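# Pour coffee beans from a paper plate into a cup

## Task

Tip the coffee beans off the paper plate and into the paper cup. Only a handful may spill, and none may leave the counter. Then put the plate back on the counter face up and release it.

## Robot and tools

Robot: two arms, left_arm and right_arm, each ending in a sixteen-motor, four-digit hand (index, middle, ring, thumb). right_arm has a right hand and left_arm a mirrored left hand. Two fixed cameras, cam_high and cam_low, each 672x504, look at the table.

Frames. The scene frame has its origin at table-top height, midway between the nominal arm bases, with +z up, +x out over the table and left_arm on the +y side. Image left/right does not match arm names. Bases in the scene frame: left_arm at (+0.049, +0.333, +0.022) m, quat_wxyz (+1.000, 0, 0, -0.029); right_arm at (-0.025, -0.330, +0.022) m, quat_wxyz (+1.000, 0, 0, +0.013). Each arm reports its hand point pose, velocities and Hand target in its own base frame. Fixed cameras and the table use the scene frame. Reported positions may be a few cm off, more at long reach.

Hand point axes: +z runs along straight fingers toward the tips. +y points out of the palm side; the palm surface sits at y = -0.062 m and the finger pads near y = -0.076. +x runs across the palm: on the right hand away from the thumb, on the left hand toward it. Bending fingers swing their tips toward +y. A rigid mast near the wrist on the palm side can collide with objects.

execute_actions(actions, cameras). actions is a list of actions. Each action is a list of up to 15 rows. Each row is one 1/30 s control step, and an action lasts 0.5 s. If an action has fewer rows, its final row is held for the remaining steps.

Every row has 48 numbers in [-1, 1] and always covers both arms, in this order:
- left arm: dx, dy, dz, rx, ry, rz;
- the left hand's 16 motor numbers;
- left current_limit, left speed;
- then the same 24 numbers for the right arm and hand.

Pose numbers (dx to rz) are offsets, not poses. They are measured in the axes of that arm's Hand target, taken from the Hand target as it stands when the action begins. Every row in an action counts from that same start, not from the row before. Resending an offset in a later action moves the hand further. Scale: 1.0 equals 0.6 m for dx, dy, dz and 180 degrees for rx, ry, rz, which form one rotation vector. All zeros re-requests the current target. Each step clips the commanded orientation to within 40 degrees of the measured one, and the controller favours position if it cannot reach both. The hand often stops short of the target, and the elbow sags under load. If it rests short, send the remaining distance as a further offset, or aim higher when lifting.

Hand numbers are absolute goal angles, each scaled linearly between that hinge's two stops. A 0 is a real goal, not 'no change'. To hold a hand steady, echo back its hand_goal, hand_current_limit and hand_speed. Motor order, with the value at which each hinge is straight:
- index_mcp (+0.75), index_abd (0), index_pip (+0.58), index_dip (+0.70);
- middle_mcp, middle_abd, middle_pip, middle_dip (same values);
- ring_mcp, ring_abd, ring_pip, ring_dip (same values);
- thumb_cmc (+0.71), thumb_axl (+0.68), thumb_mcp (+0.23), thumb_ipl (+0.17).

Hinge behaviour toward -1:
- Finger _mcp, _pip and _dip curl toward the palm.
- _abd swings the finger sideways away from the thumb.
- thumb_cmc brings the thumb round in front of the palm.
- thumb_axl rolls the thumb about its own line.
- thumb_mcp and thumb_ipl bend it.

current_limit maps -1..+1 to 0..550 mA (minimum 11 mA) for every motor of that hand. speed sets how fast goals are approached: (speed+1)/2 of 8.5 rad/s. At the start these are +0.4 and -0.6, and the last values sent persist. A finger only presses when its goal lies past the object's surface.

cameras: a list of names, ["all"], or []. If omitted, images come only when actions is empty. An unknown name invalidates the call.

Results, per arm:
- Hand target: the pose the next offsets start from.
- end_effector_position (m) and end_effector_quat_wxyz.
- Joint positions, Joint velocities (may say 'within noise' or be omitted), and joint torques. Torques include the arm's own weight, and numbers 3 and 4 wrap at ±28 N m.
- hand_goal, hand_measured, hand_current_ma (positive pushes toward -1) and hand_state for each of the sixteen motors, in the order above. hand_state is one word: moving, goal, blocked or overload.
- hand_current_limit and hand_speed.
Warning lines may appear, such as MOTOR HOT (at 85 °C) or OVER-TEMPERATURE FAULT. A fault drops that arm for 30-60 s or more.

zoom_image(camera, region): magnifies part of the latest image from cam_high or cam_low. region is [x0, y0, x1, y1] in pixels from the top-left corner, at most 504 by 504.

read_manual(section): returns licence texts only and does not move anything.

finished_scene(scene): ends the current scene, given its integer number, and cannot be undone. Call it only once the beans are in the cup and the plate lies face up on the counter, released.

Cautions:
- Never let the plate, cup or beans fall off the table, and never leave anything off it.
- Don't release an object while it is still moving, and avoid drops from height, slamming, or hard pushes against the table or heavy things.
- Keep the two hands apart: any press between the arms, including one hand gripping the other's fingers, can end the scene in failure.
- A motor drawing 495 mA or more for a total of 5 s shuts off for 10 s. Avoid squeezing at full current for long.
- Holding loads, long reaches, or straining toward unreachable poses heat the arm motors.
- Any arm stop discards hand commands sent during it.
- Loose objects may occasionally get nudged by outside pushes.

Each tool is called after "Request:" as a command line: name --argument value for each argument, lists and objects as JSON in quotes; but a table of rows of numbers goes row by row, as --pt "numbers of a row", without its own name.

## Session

Request:
execute_actions --actions '[]'

Request:
zoom_image --camera "cam_high" --region '[380, 20, 620, 220]'

Request:
zoom_image --camera "cam_low" --region '[180, 200, 420, 300]'

Scene clock: 0.00 s.
left_arm: end_effector_position=(+0.6280, -0.4654, +0.1821) hand_goal=(+0.754, +0.000, +0.576, +0.696, +0.754, +0.000, +0.576, +0.696, +0.754, +0.000, +0.576, +0.696, +0.714, +0.678, +0.226, +0.168) hand_measured=(+0.754, +0.000, +0.576, +0.696, +0.754, +0.000, +0.576, +0.696, +0.754, +0.000, +0.576, +0.696, +0.714, +0.678, +0.226, +0.168) hand_current_ma=(+0, +0, +0, +0, +0, +0, +0, +0, +0, +0, +0, +0, +0, +0, +0, +0) hand_state=(goal, goal, goal, goal, goal, goal, goal, goal, goal, goal, goal, goal, goal, goal, goal, goal) hand_current_limit=0.40 hand_speed=-0.60 end_effector_quat_wxyz=(-0.327, +0.828, -0.366, +0.272) | right_arm: end_effector_position=(+0.3909, -0.0076, +0.1613) hand_goal=(+0.754, +0.000, +0.576, +0.696, +0.754, +0.000, +0.576, +0.696, +0.754, +0.000, +0.576, +0.696, +0.714, +0.678, +0.226, +0.168) hand_measured=(+0.754, +0.000, +0.576, +0.696, +0.754, +0.000, +0.576, +0.696, +0.754, +0.000, +0.576, +0.696, +0.714, +0.678, +0.226, +0.168) hand_current_ma=(+0, +0, +0, +0, +0, +0, +0, +0, +0, +0, +0, +0, +0, +0, +0, +0) hand_state=(goal, goal, goal, goal, goal, goal, goal, goal, goal, goal, goal, goal, goal, goal, goal, goal) hand_current_limit=0.40 hand_speed=-0.60 end_effector_quat_wxyz=(+0.471, +0.479, +0.672, -0.310)
Joint positions: left_arm=[-0.716 2.172 2.209 -1.175 -0.791 1.87] | right_arm=[0.453 1.332 0.646 -1.094 1.19 0.262]
Joint velocities: within noise
Joint torques (N m): no reading
Heat: left arm: hottest elbow 27 °C; right arm: hottest elbow 34 °C.
Hand target: left_arm +0.6324, -0.4693, +0.1908; -0.324, +0.828, -0.361, +0.281 | right_arm +0.3972, -0.0045, +0.1686; +0.475, +0.484, +0.669, -0.302

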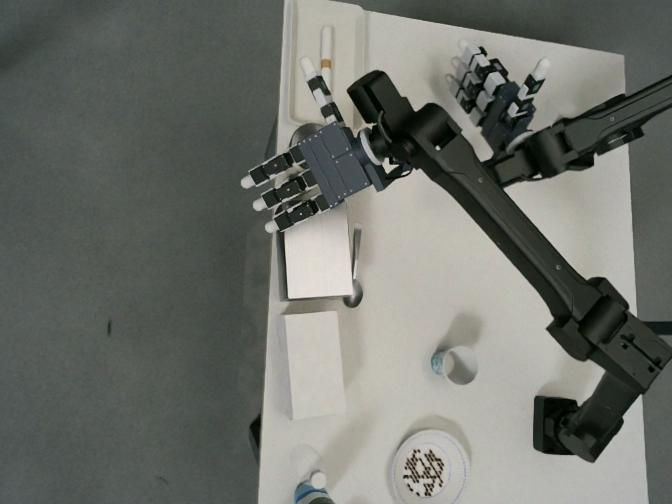

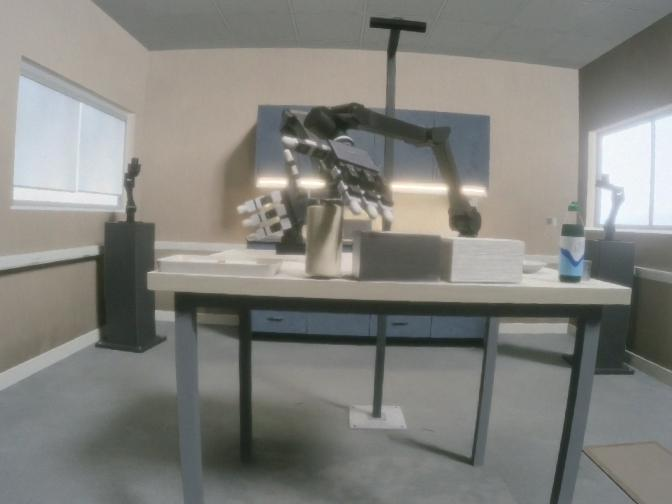

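Scaled by 2.100.

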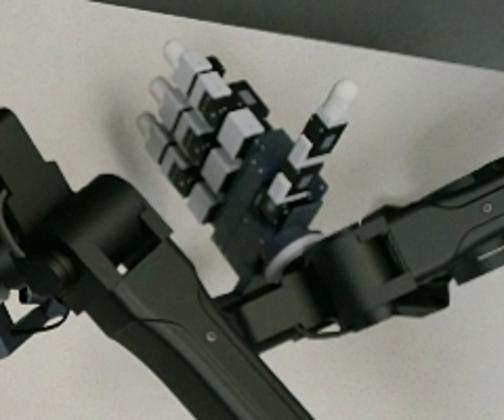

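Scaled by 2.100.

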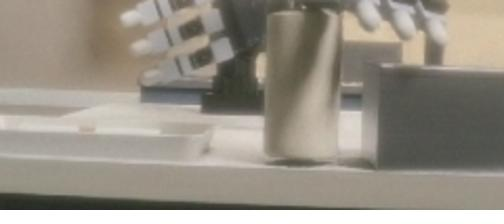

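Request:
execute_actions --actions '[[[0.0193,-0.0616,-0.0527,0,0,0,0.754,0,0.576,0.696,0.754,0,0.576,0.696,0.754,0,0.576,0.696,0.714,0.678,0.226,0.168,0.4,-0.6,0,0,0,0,0,0,0.754,0,0.576,0.696,0.754,0,0.576,0.696,0.754,0,0.576,0.696,0.714,0.678,0.226,0.168,0.4,-0.6]],[[0.0193,-0.0616,-0.0527,0,0,0,0.754,0,0.576,0.696,0.754,0,0.576,0.696,0.754,0,0.576,0.696,0.714,0.678,0.226,0.168,0.4,-0.6,0,0,0,0,0,0,0.754,0,0.576,0.696,0.754,0,0.576,0.696,0.754,0,0.576,0.696,0.714,0.678,0.226,0.168,0.4,-0.6]],[[-0.176,-0.0417,-0.0155,0,0,0,0.754,0,0.576,0.696,0.754,0,0.576,0.696,0.754,0,0.576,0.696,0.714,0.678,0.226,0.168,0.4,-0.6,0,0,0,0,0,0,0.754,0,0.576,0.696,0.754,0,0.576,0.696,0.754,0,0.576,0.696,0.714,0.678,0.226,0.168,0.4,-0.6]],[[-0.176,-0.0417,-0.0155,0,0,0,1,0,0.255,0.116,1,0,0.255,0.116,1,0,0.576,0.696,-0.657,0.677,0.618,-0.427,0.4,-0.6,0,0,0,0,0,0,0.754,0,0.576,0.696,0.754,0,0.576,0.696,0.754,0,0.576,0.696,0.714,0.678,0.226,0.168,0.4,-0.6]],[[-0.176,-0.0417,-0.0155,0,0,0,1,0,0.255,0.116,1,0,0.255,0.116,1,0,0.576,0.696,-0.657,0.677,0.618,-0.427,0.4,-0.6,0,0,0,0,0,0,0.754,0,0.576,0.696,0.754,0,0.576,0.696,0.754,0,0.576,0.696,0.714,0.678,0.226,0.168,0.4,-0.6]]]' --cameras '["all"]'

Scene clock: 69.63 s.
left_arm: end_effector_position=(+0.4561, -0.1920, +0.2884) hand_goal=(+1.000, +0.000, +0.256, +0.116, +1.000, +0.000, +0.256, +0.116, +1.000, +0.000, +0.576, +0.696, -0.656, +0.678, +0.618, -0.426) hand_measured=(+0.988, +0.000, +0.256, +0.118, +0.984, +0.000, +0.256, +0.118, +0.984, +0.000, +0.576, +0.696, -0.654, +0.678, +0.610, -0.424) hand_current_ma=(-6, +0, +0, +0, -10, +0, +0, +0, -9, +0, +0, +0, +0, +0, -3, +0) hand_state=(goal, goal, goal, goal, goal, goal, goal, goal, goal, goal, goal, goal, goal, goal, goal, goal) hand_current_limit=0.40 hand_speed=-0.60 end_effector_quat_wxyz=(-0.327, +0.839, -0.344, +0.268) | right_arm: end_effector_position=(+0.3909, -0.0076, +0.1613) hand_goal=(+0.754, +0.000, +0.576, +0.696, +0.754, +0.000, +0.576, +0.696, +0.754, +0.000, +0.576, +0.696, +0.714, +0.678, +0.226, +0.168) hand_measured=(+0.754, -0.002, +0.576, +0.696, +0.754, -0.002, +0.576, +0.696, +0.754, -0.002, +0.576, +0.696, +0.714, +0.678, +0.226, +0.168) hand_current_ma=(-1, -1, +1, +0, -1, -1, +1, +0, -1, -1, +1, +0, +0, -1, +0, +0) hand_state=(goal, goal, goal, goal, goal, goal, goal, goal, goal, goal, goal, goal, goal, goal, goal, goal) hand_current_limit=0.40 hand_speed=-0.60 end_effector_quat_wxyz=(+0.471, +0.479, +0.672, -0.310)
Joint positions: left_arm=[-0.488 1.296 1.31 -1.002 -0.691 2.076] | right_arm=[0.453 1.332 0.646 -1.094 1.19 0.262]
Joint torques (N m): left_arm=[0.38 -9.99 9.96 1.95 -0.49 0.08] | right_arm=[0.15 -6.77 7.84 -0.58 1.08 0.04]
Heat: left arm: hottest elbow 35 °C; right arm: hottest elbow 41 °C.
Hand target: left_arm +0.4599, -0.1917, +0.2907; -0.324, +0.828, -0.361, +0.281 | right_arm +0.3972, -0.0045, +0.1686; +0.475, +0.484, +0.669, -0.302
Off the commanded pose: left_arm 0.005 m, 3 deg | right_arm 0.010 m, 1 deg.
joint sent to its limit (left arm) — joint 6 (wrist roll), upper limit. The joint targets still meet the commanded pose.

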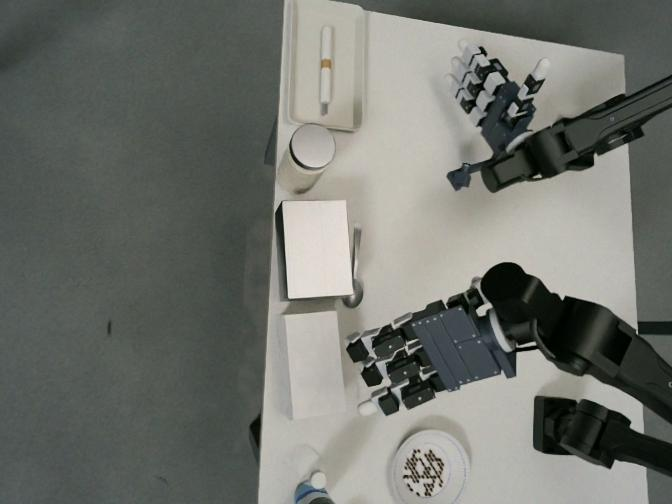

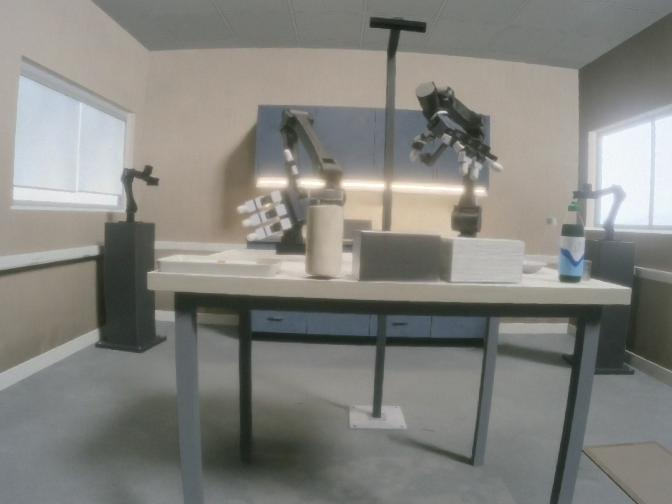

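Request:
execute_actions --actions '[[[-0.1621,-0.029,-0.0255,0.0443,-0.1407,-0.0571,1,0,0.255,0.116,1,0,0.255,0.116,1,0,0.576,0.696,-0.657,0.677,0.618,-0.427,0.4,-0.6,0,0,0,0,0,0,0.754,0,0.576,0.696,0.754,0,0.576,0.696,0.754,0,0.576,0.696,0.714,0.678,0.226,0.168,0.4,-0.6]],[[0,0,0,0.0443,-0.1407,-0.0571,1,0,0.255,0.116,1,0,0.255,0.116,1,0,0.576,0.696,-0.657,0.677,0.618,-0.427,0.4,-0.6,0,0,0,0,0,0,0.754,0,0.576,0.696,0.754,0,0.576,0.696,0.754,0,0.576,0.696,0.714,0.678,0.226,0.168,0.4,-0.6]],[[-0.0667,0.0172,0.137,0,0,0,1,0,0.255,0.116,1,0,0.255,0.116,1,0,0.576,0.696,-0.657,0.677,0.618,-0.427,0.4,-0.6,0,0,0,0,0,0,0.754,0,0.576,0.696,0.754,0,0.576,0.696,0.754,0,0.576,0.696,0.714,0.678,0.226,0.168,0.4,-0.6]],[[-0.0667,0.0172,0.137,0,0,0,1,0,0.255,0.116,1,0,0.255,0.116,1,0,0.576,0.696,-0.657,0.677,0.618,-0.427,0.4,-0.6,0,0,0,0,0,0,0.754,0,0.576,0.696,0.754,0,0.576,0.696,0.754,0,0.576,0.696,0.714,0.678,0.226,0.168,0.4,-0.6]]]' --cameras '["all"]'

Request:
zoom_image --camera "cam_high" --region '[370, 320, 550, 504]'

Request:
zoom_image --camera "cam_low" --region '[430, 150, 610, 290]'

Scene clock: 93.47 s.
left_arm: end_effector_position=(+0.3197, +0.0166, +0.1854) hand_goal=(+1.000, +0.000, +0.256, +0.116, +1.000, +0.000, +0.256, +0.116, +1.000, +0.000, +0.576, +0.696, -0.656, +0.678, +0.618, -0.426) hand_measured=(+0.988, +0.000, +0.256, +0.118, +0.984, +0.000, +0.256, +0.118, +0.984, +0.000, +0.576, +0.696, -0.654, +0.678, +0.612, -0.424) hand_current_ma=(-6, +0, +0, +0, -10, +0, +0, +0, -9, +0, +0, +0, +0, +0, -2, +0) hand_state=(goal, goal, goal, goal, goal, goal, goal, goal, goal, goal, goal, goal, goal, goal, goal, goal) hand_current_limit=0.40 hand_speed=-0.60 end_effector_quat_wxyz=(-0.487, +0.873, -0.023, +0.013) | right_arm: end_effector_position=(+0.3909, -0.0076, +0.1613) hand_goal=(+0.754, +0.000, +0.576, +0.696, +0.754, +0.000, +0.576, +0.696, +0.754, +0.000, +0.576, +0.696, +0.714, +0.678, +0.226, +0.168) hand_measured=(+0.754, -0.002, +0.576, +0.696, +0.754, -0.002, +0.576, +0.696, +0.754, -0.002, +0.576, +0.696, +0.714, +0.678, +0.226, +0.168) hand_current_ma=(-1, -1, +1, +0, -1, -1, +1, +0, -1, -1, +1, +0, +0, -1, +0, +0) hand_state=(goal, goal, goal, goal, goal, goal, goal, goal, goal, goal, goal, goal, goal, goal, goal, goal) hand_current_limit=0.40 hand_speed=-0.60 end_effector_quat_wxyz=(+0.471, +0.479, +0.672, -0.310)
Joint positions: left_arm=[-0.282 1.229 0.986 -1.682 -0.976 1.151] | right_arm=[0.453 1.332 0.646 -1.094 1.19 0.262]
Joint torques (N m): left_arm=[0.85 -7.65 8.39 -0.59 -0.98 -0.09] | right_arm=[0.21 -6.77 7.84 -0.57 1.08 0.04]
Heat: left arm: hottest elbow 34 °C; right arm: hottest elbow 42 °C.
Hand target: left_arm +0.3199, +0.0204, +0.1905; -0.500, +0.866, +0.000, +0.000 | right_arm +0.3972, -0.0045, +0.1686; +0.475, +0.484, +0.669, -0.302
Off the commanded pose: left_arm 0.006 m, 3 deg | right_arm 0.010 m, 1 deg.
joint sent to its limit (left arm) — joint 4 (wrist pitch), lower limit. The joint targets are off in orientation, not in position.

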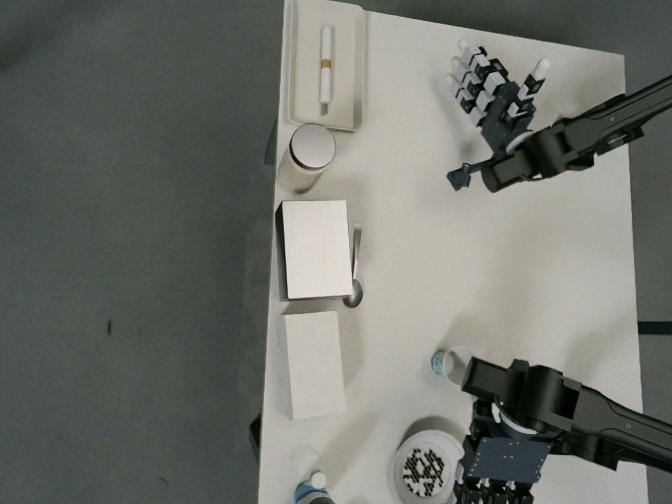

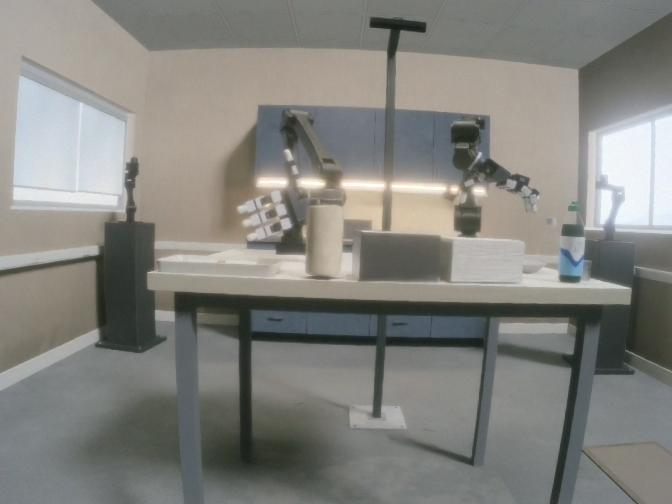

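Scaled by 2.739.

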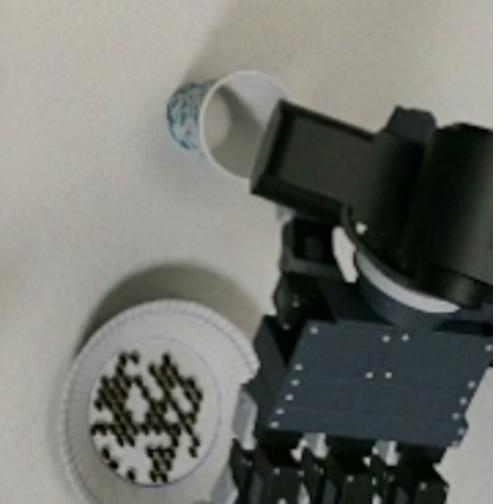

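Scaled by 2.800.

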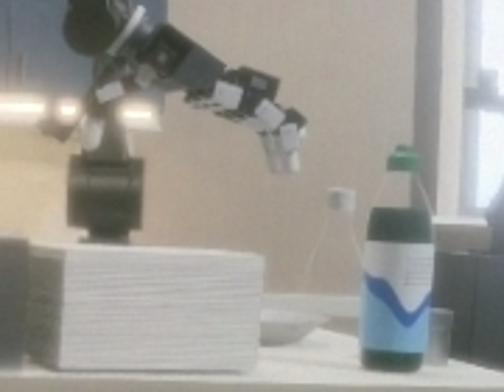

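Request:
zoom_image --camera "cam_low" --region '[510, 190, 590, 280]'

Scaled by 5.600.

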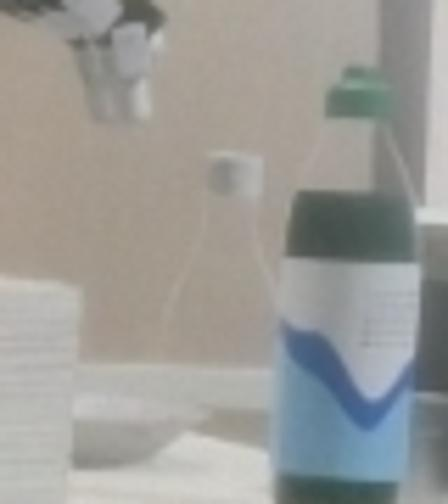

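Request:
execute_actions --actions '[[[-0.0283,0.0218,0.104,0,0,0,1,0,0.255,0.116,1,0,0.255,0.116,1,0,0.576,0.696,-0.657,0.677,0.618,-0.427,0.4,-0.6,0,0,0,0,0,0,0.754,0,0.576,0.696,0.754,0,0.576,0.696,0.754,0,0.576,0.696,0.714,0.678,0.226,0.168,0.4,-0.6]],[[-0.0283,0.0218,0.104,0,0,0,1,0,0.255,0.116,1,0,0.255,0.116,1,0,0.576,0.696,-0.657,0.677,0.618,-0.427,0.4,-0.6,0,0,0,0,0,0,0.754,0,0.576,0.696,0.754,0,0.576,0.696,0.754,0,0.576,0.696,0.714,0.678,0.226,0.168,0.4,-0.6]]]' --cameras '["all"]'

Request:
zoom_image --camera "cam_high" --region '[380, 380, 504, 504]'

Request:
zoom_image --camera "cam_low" --region '[470, 180, 590, 280]'

Scene clock: 170.33 s.
left_arm: end_effector_position=(+0.2855, +0.1121, +0.1033) hand_goal=(+1.000, +0.000, +0.256, +0.116, +1.000, +0.000, +0.256, +0.116, +1.000, +0.000, +0.576, +0.696, -0.656, +0.678, +0.618, -0.426) hand_measured=(+0.988, +0.000, +0.256, +0.118, +0.984, +0.000, +0.256, +0.118, +0.984, +0.000, +0.576, +0.696, -0.656, +0.678, +0.612, -0.424) hand_current_ma=(-6, +0, +0, +0, -10, +0, +0, +0, -9, +0, +0, +0, +0, +0, -2, +0) hand_state=(goal, goal, goal, goal, goal, goal, goal, goal, goal, goal, goal, goal, goal, goal, goal, goal) hand_current_limit=0.40 hand_speed=-0.60 end_effector_quat_wxyz=(-0.505, +0.863, -0.004, -0.006) | right_arm: end_effector_position=(+0.3909, -0.0076, +0.1613) hand_goal=(+0.754, +0.000, +0.576, +0.696, +0.754, +0.000, +0.576, +0.696, +0.754, +0.000, +0.576, +0.696, +0.714, +0.678, +0.226, +0.168) hand_measured=(+0.754, -0.002, +0.576, +0.696, +0.754, -0.002, +0.576, +0.696, +0.754, -0.002, +0.576, +0.696, +0.714, +0.678, +0.226, +0.168) hand_current_ma=(-1, -1, +1, +0, -1, -1, +1, +0, -1, -1, +1, +0, +0, -1, +0, +0) hand_state=(goal, goal, goal, goal, goal, goal, goal, goal, goal, goal, goal, goal, goal, goal, goal, goal) hand_current_limit=0.40 hand_speed=-0.60 end_effector_quat_wxyz=(+0.471, +0.479, +0.672, -0.310)
Joint positions: left_arm=[0.011 1.126 0.68 -1.119 -1.059 1.595] | right_arm=[0.453 1.332 0.646 -1.094 1.19 0.262]
Joint torques (N m): left_arm=[1.26 -6.24 7.88 0.73 -0.88 0.08] | right_arm=[0.21 -6.83 7.84 -0.58 1.08 0.04]
Heat: left arm: hottest elbow 32 °C; right arm: hottest elbow 43 °C.
Hand target: left_arm +0.2859, +0.1154, +0.1055; -0.500, +0.866, +0.000, +0.000 | right_arm +0.3972, -0.0045, +0.1686; +0.475, +0.484, +0.669, -0.302
Off the commanded pose: left_arm 0.004 m, 1 deg | right_arm 0.010 m, 1 deg.

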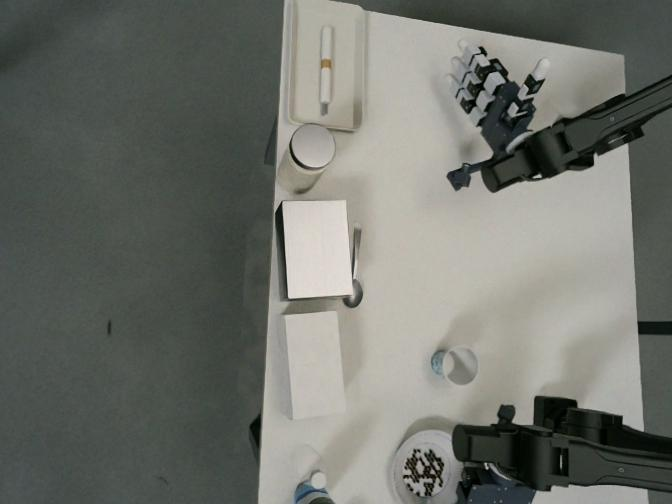

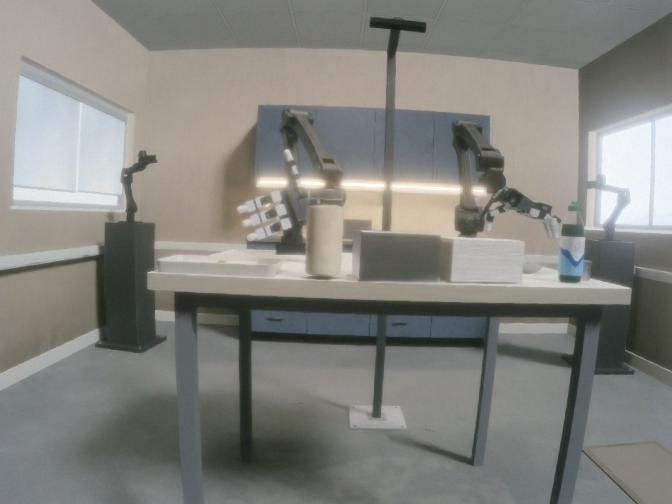

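Scaled by 4.065.

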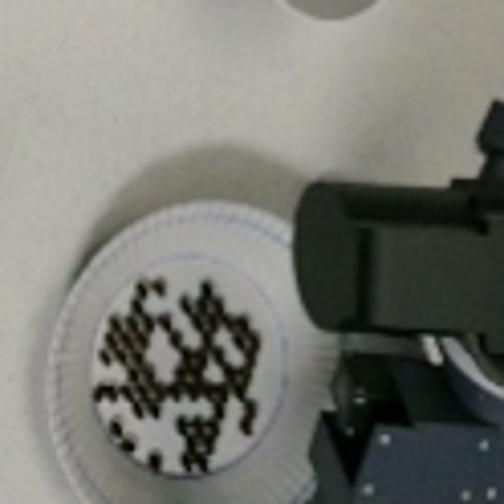

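Scaled by 4.200.

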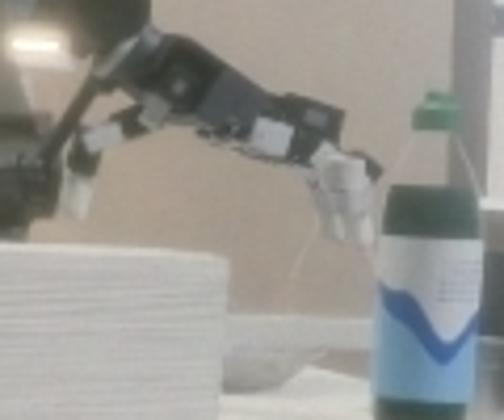

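Request:
execute_actions --actions '[[[0,0.0535,0.0405,0,0,0,1,0,0.255,0.116,1,0,0.255,0.116,1,0,0.576,0.696,-0.657,0.677,0.618,-0.427,0.4,-0.6,0,0,0,0,0,0,0.754,0,0.576,0.696,0.754,0,0.576,0.696,0.754,0,0.576,0.696,0.714,0.678,0.226,0.168,0.4,-0.6]]]' --cameras '["cam_high","cam_low"]'

Request:
zoom_image --camera "cam_low" --region '[440, 190, 590, 300]'

Request:
zoom_image --camera "cam_high" --region '[330, 374, 510, 504]'

Scene clock: 203.30 s.
left_arm: end_effector_position=(+0.2858, +0.1170, +0.0692) hand_goal=(+1.000, +0.000, +0.256, +0.116, +1.000, +0.000, +0.256, +0.116, +1.000, +0.000, +0.576, +0.696, -0.656, +0.678, +0.618, -0.426) hand_measured=(+0.988, +0.000, +0.256, +0.118, +0.984, +0.000, +0.256, +0.118, +0.984, +0.000, +0.576, +0.696, -0.656, +0.678, +0.612, -0.424) hand_current_ma=(-6, +0, +0, +0, -10, +0, +0, +0, -9, +0, +0, +0, +0, +0, -2, +0) hand_state=(goal, goal, goal, goal, goal, goal, goal, goal, goal, goal, goal, goal, goal, goal, goal, goal) hand_current_limit=0.40 hand_speed=-0.60 end_effector_quat_wxyz=(-0.502, +0.865, -0.001, +0.006) | right_arm: end_effector_position=(+0.3909, -0.0076, +0.1613) hand_goal=(+0.754, +0.000, +0.576, +0.696, +0.754, +0.000, +0.576, +0.696, +0.754, +0.000, +0.576, +0.696, +0.714, +0.678, +0.226, +0.168) hand_measured=(+0.754, -0.002, +0.576, +0.696, +0.754, -0.002, +0.576, +0.696, +0.754, -0.002, +0.576, +0.696, +0.714, +0.678, +0.226, +0.168) hand_current_ma=(-1, -1, +1, +0, -1, -1, +1, +0, -1, -1, +1, +0, +0, -1, +0, +0) hand_state=(goal, goal, goal, goal, goal, goal, goal, goal, goal, goal, goal, goal, goal, goal, goal, goal) hand_current_limit=0.40 hand_speed=-0.60 end_effector_quat_wxyz=(+0.471, +0.479, +0.672, -0.310)
Joint positions: left_arm=[0.035 1.154 0.598 -0.933 -1.05 1.655] | right_arm=[0.453 1.332 0.646 -1.094 1.19 0.262]
Joint torques (N m): left_arm=[1.03 -4.42 7.62 0.88 -0.86 0.09] | right_arm=[0.15 -6.77 7.86 -0.57 1.08 0.04]
Heat: left arm: hottest elbow 31 °C; right arm: hottest elbow 43 °C.
Hand target: left_arm +0.2859, +0.1204, +0.0656; -0.500, +0.866, +0.000, +0.000 | right_arm +0.3972, -0.0045, +0.1686; +0.475, +0.484, +0.669, -0.302
Off the commanded pose: left_arm 0.005 m, 1 deg | right_arm 0.010 m, 1 deg.

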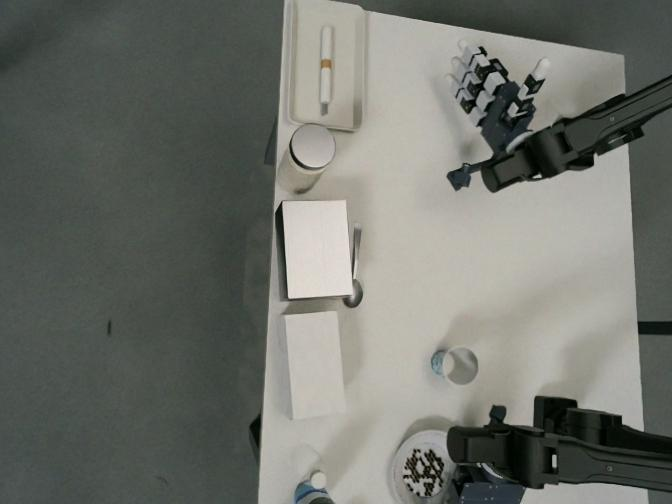

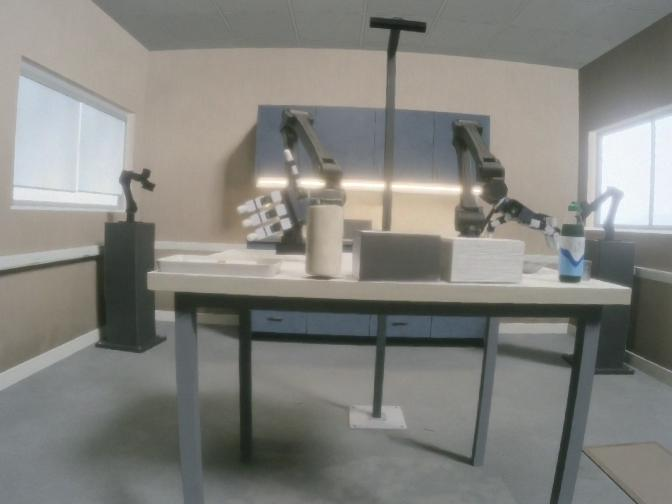

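Scaled by 3.360.

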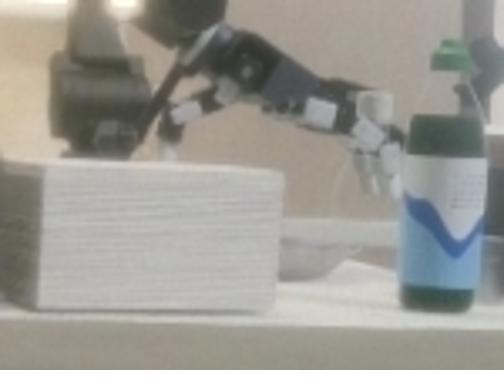

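Scaled by 2.800.

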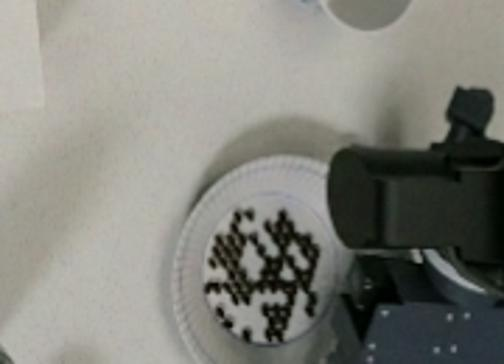

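Request:
zoom_image --camera "cam_high" --region '[440, 384, 560, 504]'

Scaled by 4.200.

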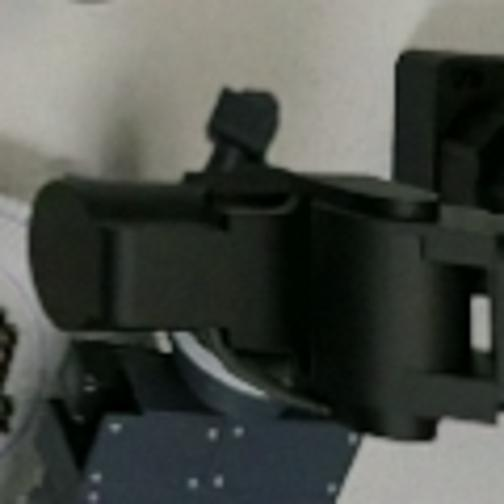

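Request:
execute_actions --actions '[[[0.0083,0.0522,0.0263,0,0,0,1,0,0.255,0.116,1,0,0.255,0.116,1,0,0.576,0.696,-0.657,0.677,0.618,-0.427,0.4,-0.6,0,0,0,0,0,0,0.754,0,0.576,0.696,0.754,0,0.576,0.696,0.754,0,0.576,0.696,0.714,0.678,0.226,0.168,0.4,-0.6]]]' --cameras '["cam_high","cam_low"]'

Request:
zoom_image --camera "cam_low" --region '[470, 210, 590, 300]'

Request:
zoom_image --camera "cam_high" --region '[380, 384, 500, 504]'

Scene clock: 283.63 s.
left_arm: end_effector_position=(+0.2877, +0.1168, +0.0330) hand_goal=(+1.000, +0.000, +0.256, +0.116, +1.000, +0.000, +0.256, +0.116, +1.000, +0.000, +0.576, +0.696, -0.656, +0.678, +0.618, -0.426) hand_measured=(+0.988, +0.000, +0.256, +0.118, +0.984, +0.000, +0.256, +0.118, +0.984, +0.000, +0.576, +0.696, -0.656, +0.678, +0.612, -0.424) hand_current_ma=(-6, +0, +0, +0, -10, +0, +0, +0, -9, +0, +0, +0, +0, +0, -2, +0) hand_state=(goal, goal, goal, goal, goal, goal, goal, goal, goal, goal, goal, goal, goal, goal, goal, goal) hand_current_limit=0.40 hand_speed=-0.60 end_effector_quat_wxyz=(-0.501, +0.865, -0.004, +0.000) | right_arm: end_effector_position=(+0.3909, -0.0076, +0.1613) hand_goal=(+0.754, +0.000, +0.576, +0.696, +0.754, +0.000, +0.576, +0.696, +0.754, +0.000, +0.576, +0.696, +0.714, +0.678, +0.226, +0.168) hand_measured=(+0.754, -0.002, +0.576, +0.696, +0.754, -0.002, +0.576, +0.696, +0.754, -0.002, +0.576, +0.696, +0.714, +0.678, +0.226, +0.168) hand_current_ma=(-1, -1, +1, +0, -1, -1, +1, +0, -1, -1, +1, +0, +0, -1, +0, +0) hand_state=(goal, goal, goal, goal, goal, goal, goal, goal, goal, goal, goal, goal, goal, goal, goal, goal) hand_current_limit=0.40 hand_speed=-0.60 end_effector_quat_wxyz=(+0.471, +0.479, +0.672, -0.310)
Joint positions: left_arm=[0.035 1.249 0.555 -0.81 -1.048 1.654] | right_arm=[0.453 1.332 0.646 -1.094 1.19 0.262]
Joint torques (N m): left_arm=[0.26 -5.01 7.19 0.83 -0.93 -0.02] | right_arm=[0.15 -6.77 7.84 -0.58 1.08 0.04]
Heat: left arm: hottest elbow 30 °C; right arm: hottest elbow 44 °C.
Hand target: left_arm +0.2909, +0.1185, +0.0306; -0.500, +0.866, +0.000, +0.000 | right_arm +0.3972, -0.0045, +0.1686; +0.475, +0.484, +0.669, -0.302
Off the commanded pose: left_arm 0.004 m, 0 deg | right_arm 0.010 m, 1 deg.

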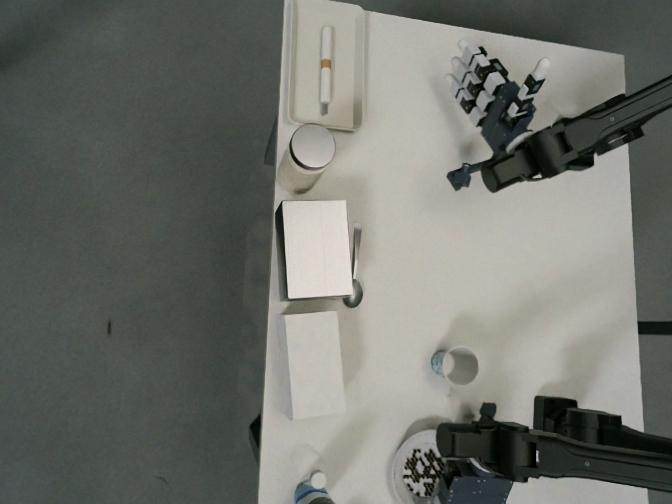

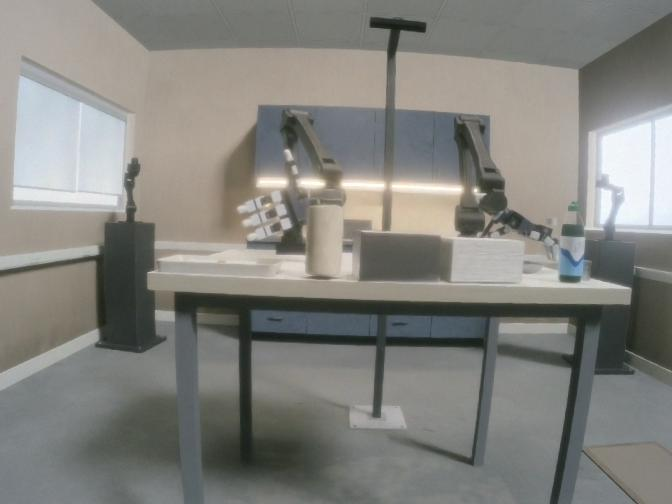

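Scaled by 4.200.

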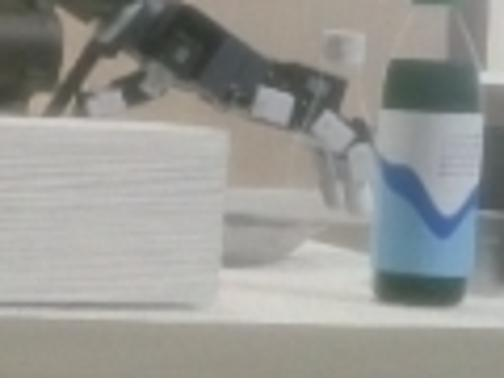

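Scaled by 4.200.

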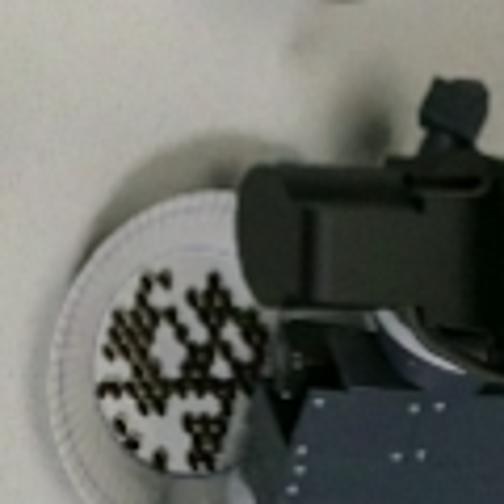

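Request:
execute_actions --actions '[[[0.0033,0.0289,0.0167,0,0,0,1,0,0.255,0.116,1,0,0.255,0.116,1,0,0.576,0.696,-0.657,0.677,0.618,-0.427,0.4,-0.6,0,0,0,0,0,0,0.754,0,0.576,0.696,0.754,0,0.576,0.696,0.754,0,0.576,0.696,0.714,0.678,0.226,0.168,0.4,-0.6]]]' --cameras '["cam_high","cam_low"]'

Request:
zoom_image --camera "cam_low" --region '[470, 210, 590, 300]'

Scene clock: 304.07 s.
left_arm: end_effector_position=(+0.2914, +0.1169, +0.0142) hand_goal=(+1.000, +0.000, +0.256, +0.116, +1.000, +0.000, +0.256, +0.116, +1.000, +0.000, +0.576, +0.696, -0.656, +0.678, +0.618, -0.426) hand_measured=(+0.988, +0.000, +0.256, +0.118, +0.984, +0.000, +0.256, +0.118, +0.984, +0.000, +0.576, +0.696, -0.656, +0.678, +0.612, -0.424) hand_current_ma=(-6, +0, +0, +0, -10, +0, +0, +0, -9, +0, +0, +0, +0, +0, -2, +0) hand_state=(goal, goal, goal, goal, goal, goal, goal, goal, goal, goal, goal, goal, goal, goal, goal, goal) hand_current_limit=0.40 hand_speed=-0.60 end_effector_quat_wxyz=(-0.501, +0.865, -0.003, +0.001) | right_arm: end_effector_position=(+0.3909, -0.0076, +0.1613) hand_goal=(+0.754, +0.000, +0.576, +0.696, +0.754, +0.000, +0.576, +0.696, +0.754, +0.000, +0.576, +0.696, +0.714, +0.678, +0.226, +0.168) hand_measured=(+0.754, -0.002, +0.576, +0.696, +0.754, -0.002, +0.576, +0.696, +0.754, -0.002, +0.576, +0.696, +0.714, +0.678, +0.226, +0.168) hand_current_ma=(-1, -1, +1, +0, -1, -1, +1, +0, -1, -1, +1, +0, +0, -1, +0, +0) hand_state=(goal, goal, goal, goal, goal, goal, goal, goal, goal, goal, goal, goal, goal, goal, goal, goal) hand_current_limit=0.40 hand_speed=-0.60 end_effector_quat_wxyz=(+0.471, +0.479, +0.672, -0.310)
Joint positions: left_arm=[0.035 1.307 0.538 -0.731 -1.048 1.654] | right_arm=[0.453 1.332 0.646 -1.094 1.19 0.262]
Joint torques (N m): left_arm=[0.56 -5.25 6.46 0.83 -0.93 -0.02] | right_arm=[0.15 -6.83 7.84 -0.58 1.08 0.04]
Heat: left arm: hottest elbow 31 °C; right arm: hottest elbow 44 °C.
Hand target: left_arm +0.2928, +0.1185, +0.0105; -0.500, +0.866, +0.000, +0.000 | right_arm +0.3972, -0.0045, +0.1686; +0.475, +0.484, +0.669, -0.302
Off the commanded pose: left_arm 0.004 m, 0 deg | right_arm 0.010 m, 1 deg.

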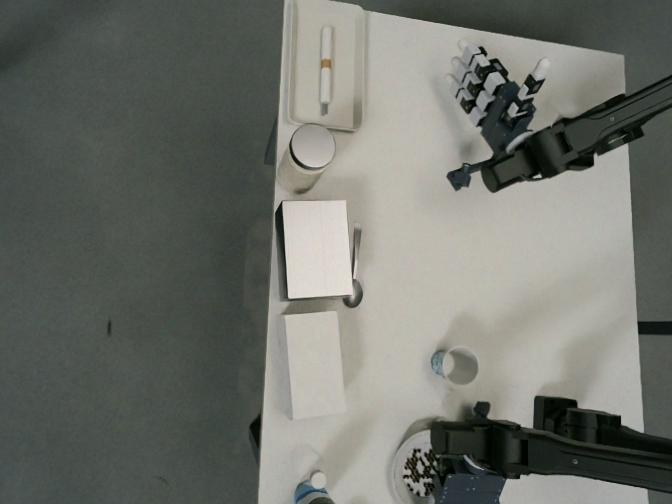

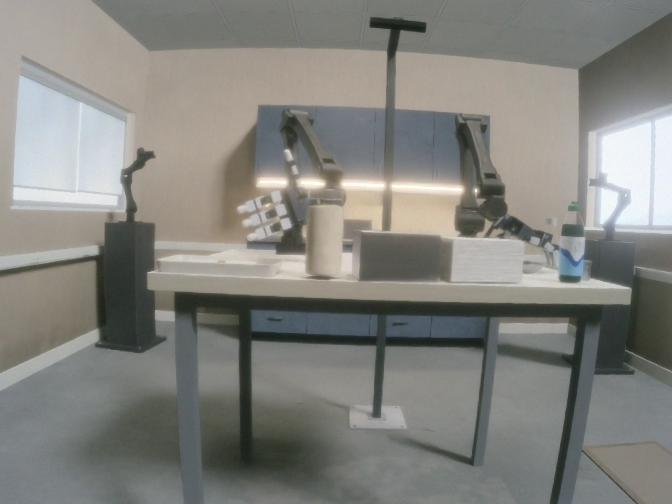

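Scaled by 4.200.

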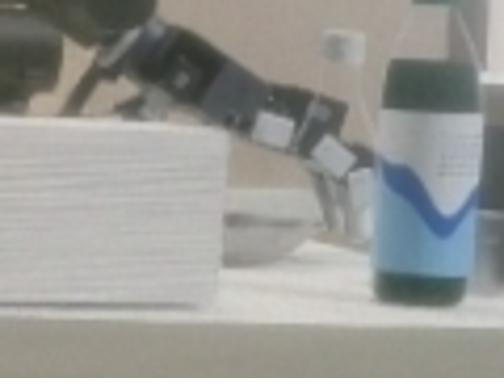

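Request:
execute_actions --actions '[[[0,0.0267,0.0154,0,0,0,1,0,0.255,0.116,1,0,0.255,0.116,1,0,0.576,0.696,-0.657,0.677,0.618,-0.427,0.4,-0.6,0,0,0,0,0,0,0.754,0,0.576,0.696,0.754,0,0.576,0.696,0.754,0,0.576,0.696,0.714,0.678,0.226,0.168,0.4,-0.6]]]' --cameras '["cam_high","cam_low"]'

Request:
zoom_image --camera "cam_low" --region '[470, 210, 590, 300]'

Request:
zoom_image --camera "cam_high" --region '[380, 384, 500, 504]'

Scene clock: 310.67 s.
left_arm: end_effector_position=(+0.2926, +0.1170, -0.0032) hand_goal=(+1.000, +0.000, +0.256, +0.116, +1.000, +0.000, +0.256, +0.116, +1.000, +0.000, +0.576, +0.696, -0.656, +0.678, +0.618, -0.426) hand_measured=(+0.992, -0.002, +0.254, +0.114, +0.984, +0.000, +0.256, +0.118, +0.984, +0.000, +0.576, +0.696, -0.656, +0.678, +0.612, -0.424) hand_current_ma=(-3, +0, +0, +0, -10, +0, +0, +0, -9, +0, +0, +0, +0, +0, -2, +0) hand_state=(goal, goal, goal, goal, goal, goal, goal, goal, goal, goal, goal, goal, goal, goal, goal, goal) hand_current_limit=0.40 hand_speed=-0.60 end_effector_quat_wxyz=(-0.501, +0.865, -0.002, +0.003) | right_arm: end_effector_position=(+0.3909, -0.0076, +0.1613) hand_goal=(+0.754, +0.000, +0.576, +0.696, +0.754, +0.000, +0.576, +0.696, +0.754, +0.000, +0.576, +0.696, +0.714, +0.678, +0.226, +0.168) hand_measured=(+0.754, -0.002, +0.576, +0.696, +0.754, -0.002, +0.576, +0.696, +0.754, -0.002, +0.576, +0.696, +0.714, +0.678, +0.226, +0.168) hand_current_ma=(-1, -1, +1, +0, -1, -1, +1, +0, -1, -1, +1, +0, +0, -1, +0, +0) hand_state=(goal, goal, goal, goal, goal, goal, goal, goal, goal, goal, goal, goal, goal, goal, goal, goal) hand_current_limit=0.40 hand_speed=-0.60 end_effector_quat_wxyz=(+0.471, +0.479, +0.672, -0.310)
Joint positions: left_arm=[0.035 1.359 0.519 -0.657 -1.048 1.654] | right_arm=[0.453 1.332 0.646 -1.094 1.19 0.262]
Joint torques (N m): left_arm=[0.44 -5.36 5.93 0.84 -0.91 -0.03] | right_arm=[0.15 -6.77 7.86 -0.57 1.08 0.04]
Heat: left arm: hottest elbow 31 °C; right arm: hottest elbow 44 °C.
Hand target: left_arm +0.2929, +0.1185, -0.0079; -0.500, +0.866, +0.000, +0.000 | right_arm +0.3972, -0.0045, +0.1686; +0.475, +0.484, +0.669, -0.302
Off the commanded pose: left_arm 0.005 m, 0 deg | right_arm 0.010 m, 1 deg.

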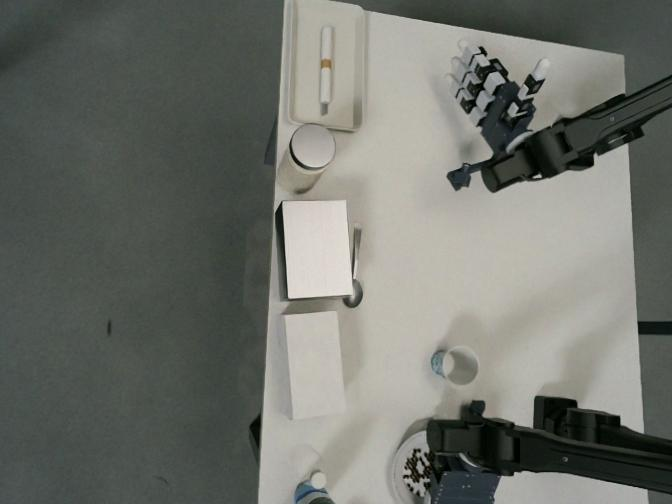

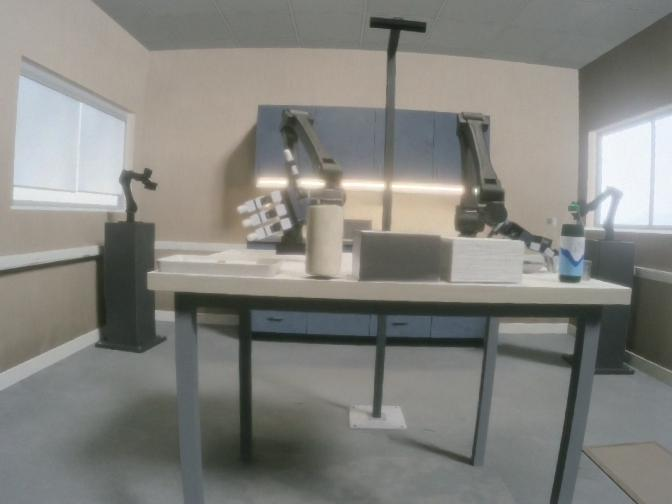

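Scaled by 4.200.

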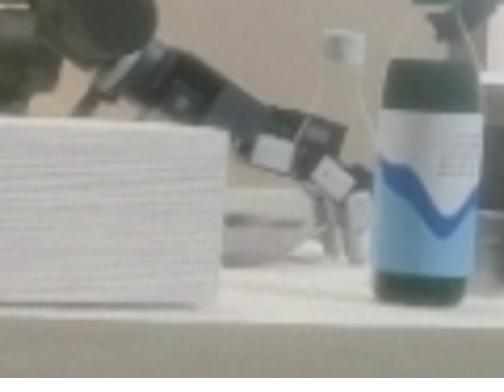

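Scaled by 4.200.

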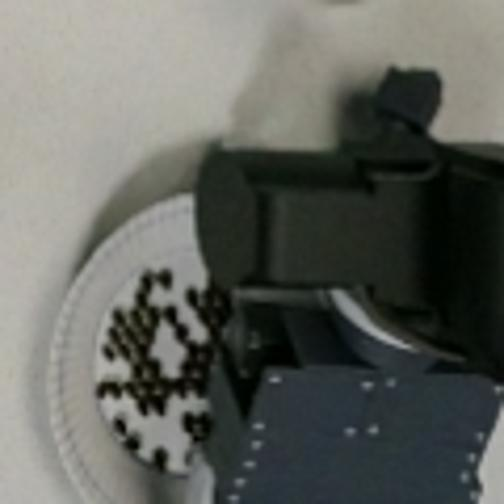

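Request:
execute_actions --actions '[[[0.0067,0,0,0,0,0,1,0,0.255,0.116,1,0,0.255,0.116,1,0,0.576,0.696,-0.657,0.677,0.618,-0.427,0.4,-0.6,0,0,0,0,0,0,0.754,0,0.576,0.696,0.754,0,0.576,0.696,0.754,0,0.576,0.696,0.714,0.678,0.226,0.168,0.4,-0.6]],[[0,0,0,0,0,0,1,0,0.05,0.116,1,0,0.05,0.116,1,0,0.576,0.696,-0.657,0.677,0.43,-0.36,0.2,-0.85,0,0,0,0,0,0,0.754,0,0.576,0.696,0.754,0,0.576,0.696,0.754,0,0.576,0.696,0.714,0.678,0.226,0.168,0.4,-0.6]]]' --cameras '["cam_high","cam_low"]'

Request:
zoom_image --camera "cam_low" --region '[470, 210, 590, 300]'

Request:
zoom_image --camera "cam_high" --region '[380, 384, 500, 504]'

Scene clock: 326.73 s.
left_arm: end_effector_position=(+0.2929, +0.1201, -0.0025) hand_goal=(+1.000, +0.000, +0.050, +0.116, +1.000, +0.000, +0.050, +0.116, +1.000, +0.000, +0.576, +0.696, -0.656, +0.678, +0.430, -0.360) hand_measured=(+1.000, +0.000, +0.104, +0.128, +1.000, +0.000, +0.070, +0.118, +0.984, +0.000, +0.576, +0.696, -0.656, +0.678, +0.430, -0.362) hand_current_ma=(+0, +0, +69, +4, +0, +0, +13, +0, -9, +0, +0, +0, +0, +0, +0, +0) hand_state=(goal, goal, blocked, goal, goal, goal, blocked, goal, goal, goal, goal, goal, goal, goal, goal, goal) hand_current_limit=0.20 hand_speed=-0.85 end_effector_quat_wxyz=(-0.509, +0.861, -0.001, +0.002) | right_arm: end_effector_position=(+0.3909, -0.0076, +0.1613) hand_goal=(+0.754, +0.000, +0.576, +0.696, +0.754, +0.000, +0.576, +0.696, +0.754, +0.000, +0.576, +0.696, +0.714, +0.678, +0.226, +0.168) hand_measured=(+0.754, -0.002, +0.576, +0.696, +0.754, -0.002, +0.576, +0.696, +0.754, -0.002, +0.576, +0.696, +0.714, +0.678, +0.226, +0.168) hand_current_ma=(-1, -1, +1, +0, -1, -1, +1, +0, -1, -1, +1, +0, +0, -1, +0, +0) hand_state=(goal, goal, goal, goal, goal, goal, goal, goal, goal, goal, goal, goal, goal, goal, goal, goal) hand_current_limit=0.40 hand_speed=-0.60 end_effector_quat_wxyz=(+0.471, +0.479, +0.672, -0.310)
Joint positions: left_arm=[0.035 1.364 0.519 -0.653 -1.067 1.65] | right_arm=[0.453 1.332 0.646 -1.094 1.19 0.262]
Joint torques (N m): left_arm=[0.44 -5.19 6.83 0.68 -0.24 0] | right_arm=[0.15 -6.83 7.84 -0.58 1.08 0.04]
Heat: left arm: hottest elbow 30 °C; right arm: hottest elbow 44 °C.
Hand target: left_arm +0.2971, +0.1184, -0.0078; -0.500, +0.866, +0.000, +0.000 | right_arm +0.3972, -0.0045, +0.1686; +0.475, +0.484, +0.669, -0.302
Off the commanded pose: left_arm 0.007 m, 1 deg | right_arm 0.010 m, 1 deg.

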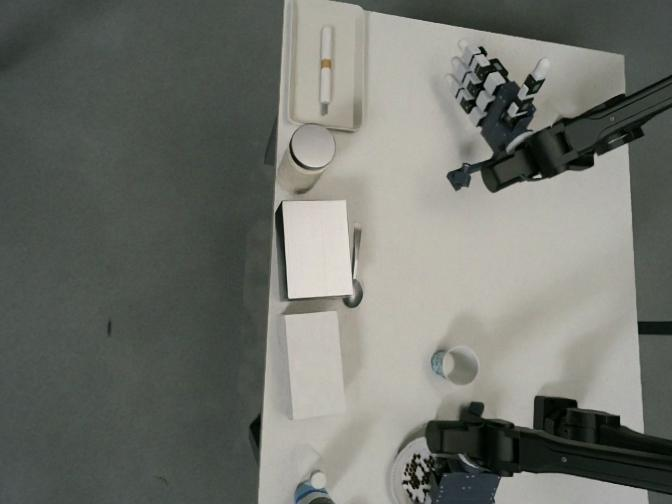

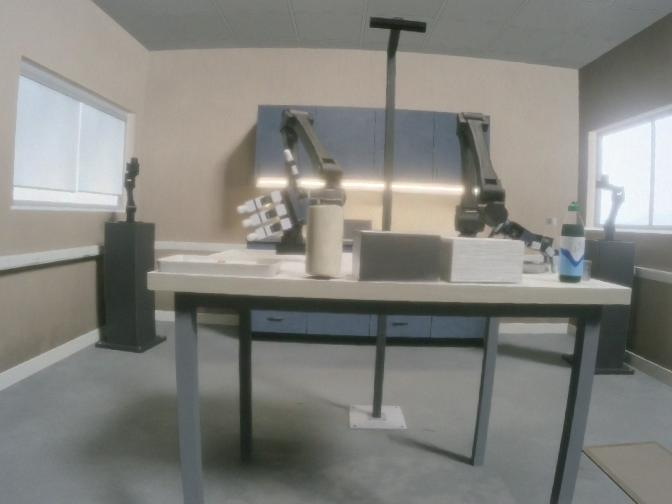

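Scaled by 4.200.

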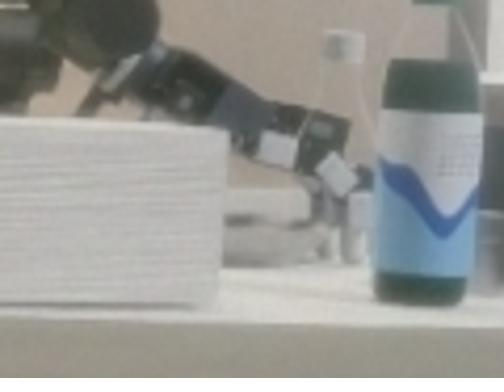

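Scaled by 4.200.

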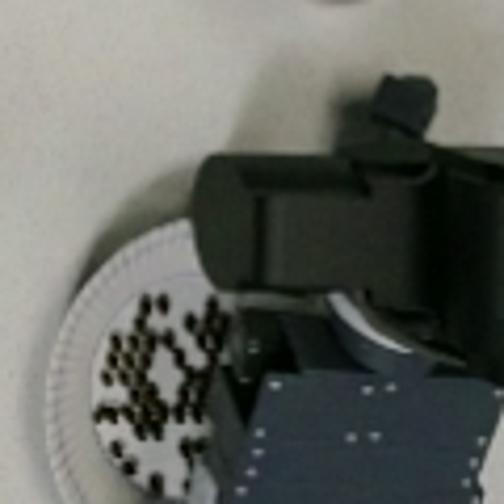

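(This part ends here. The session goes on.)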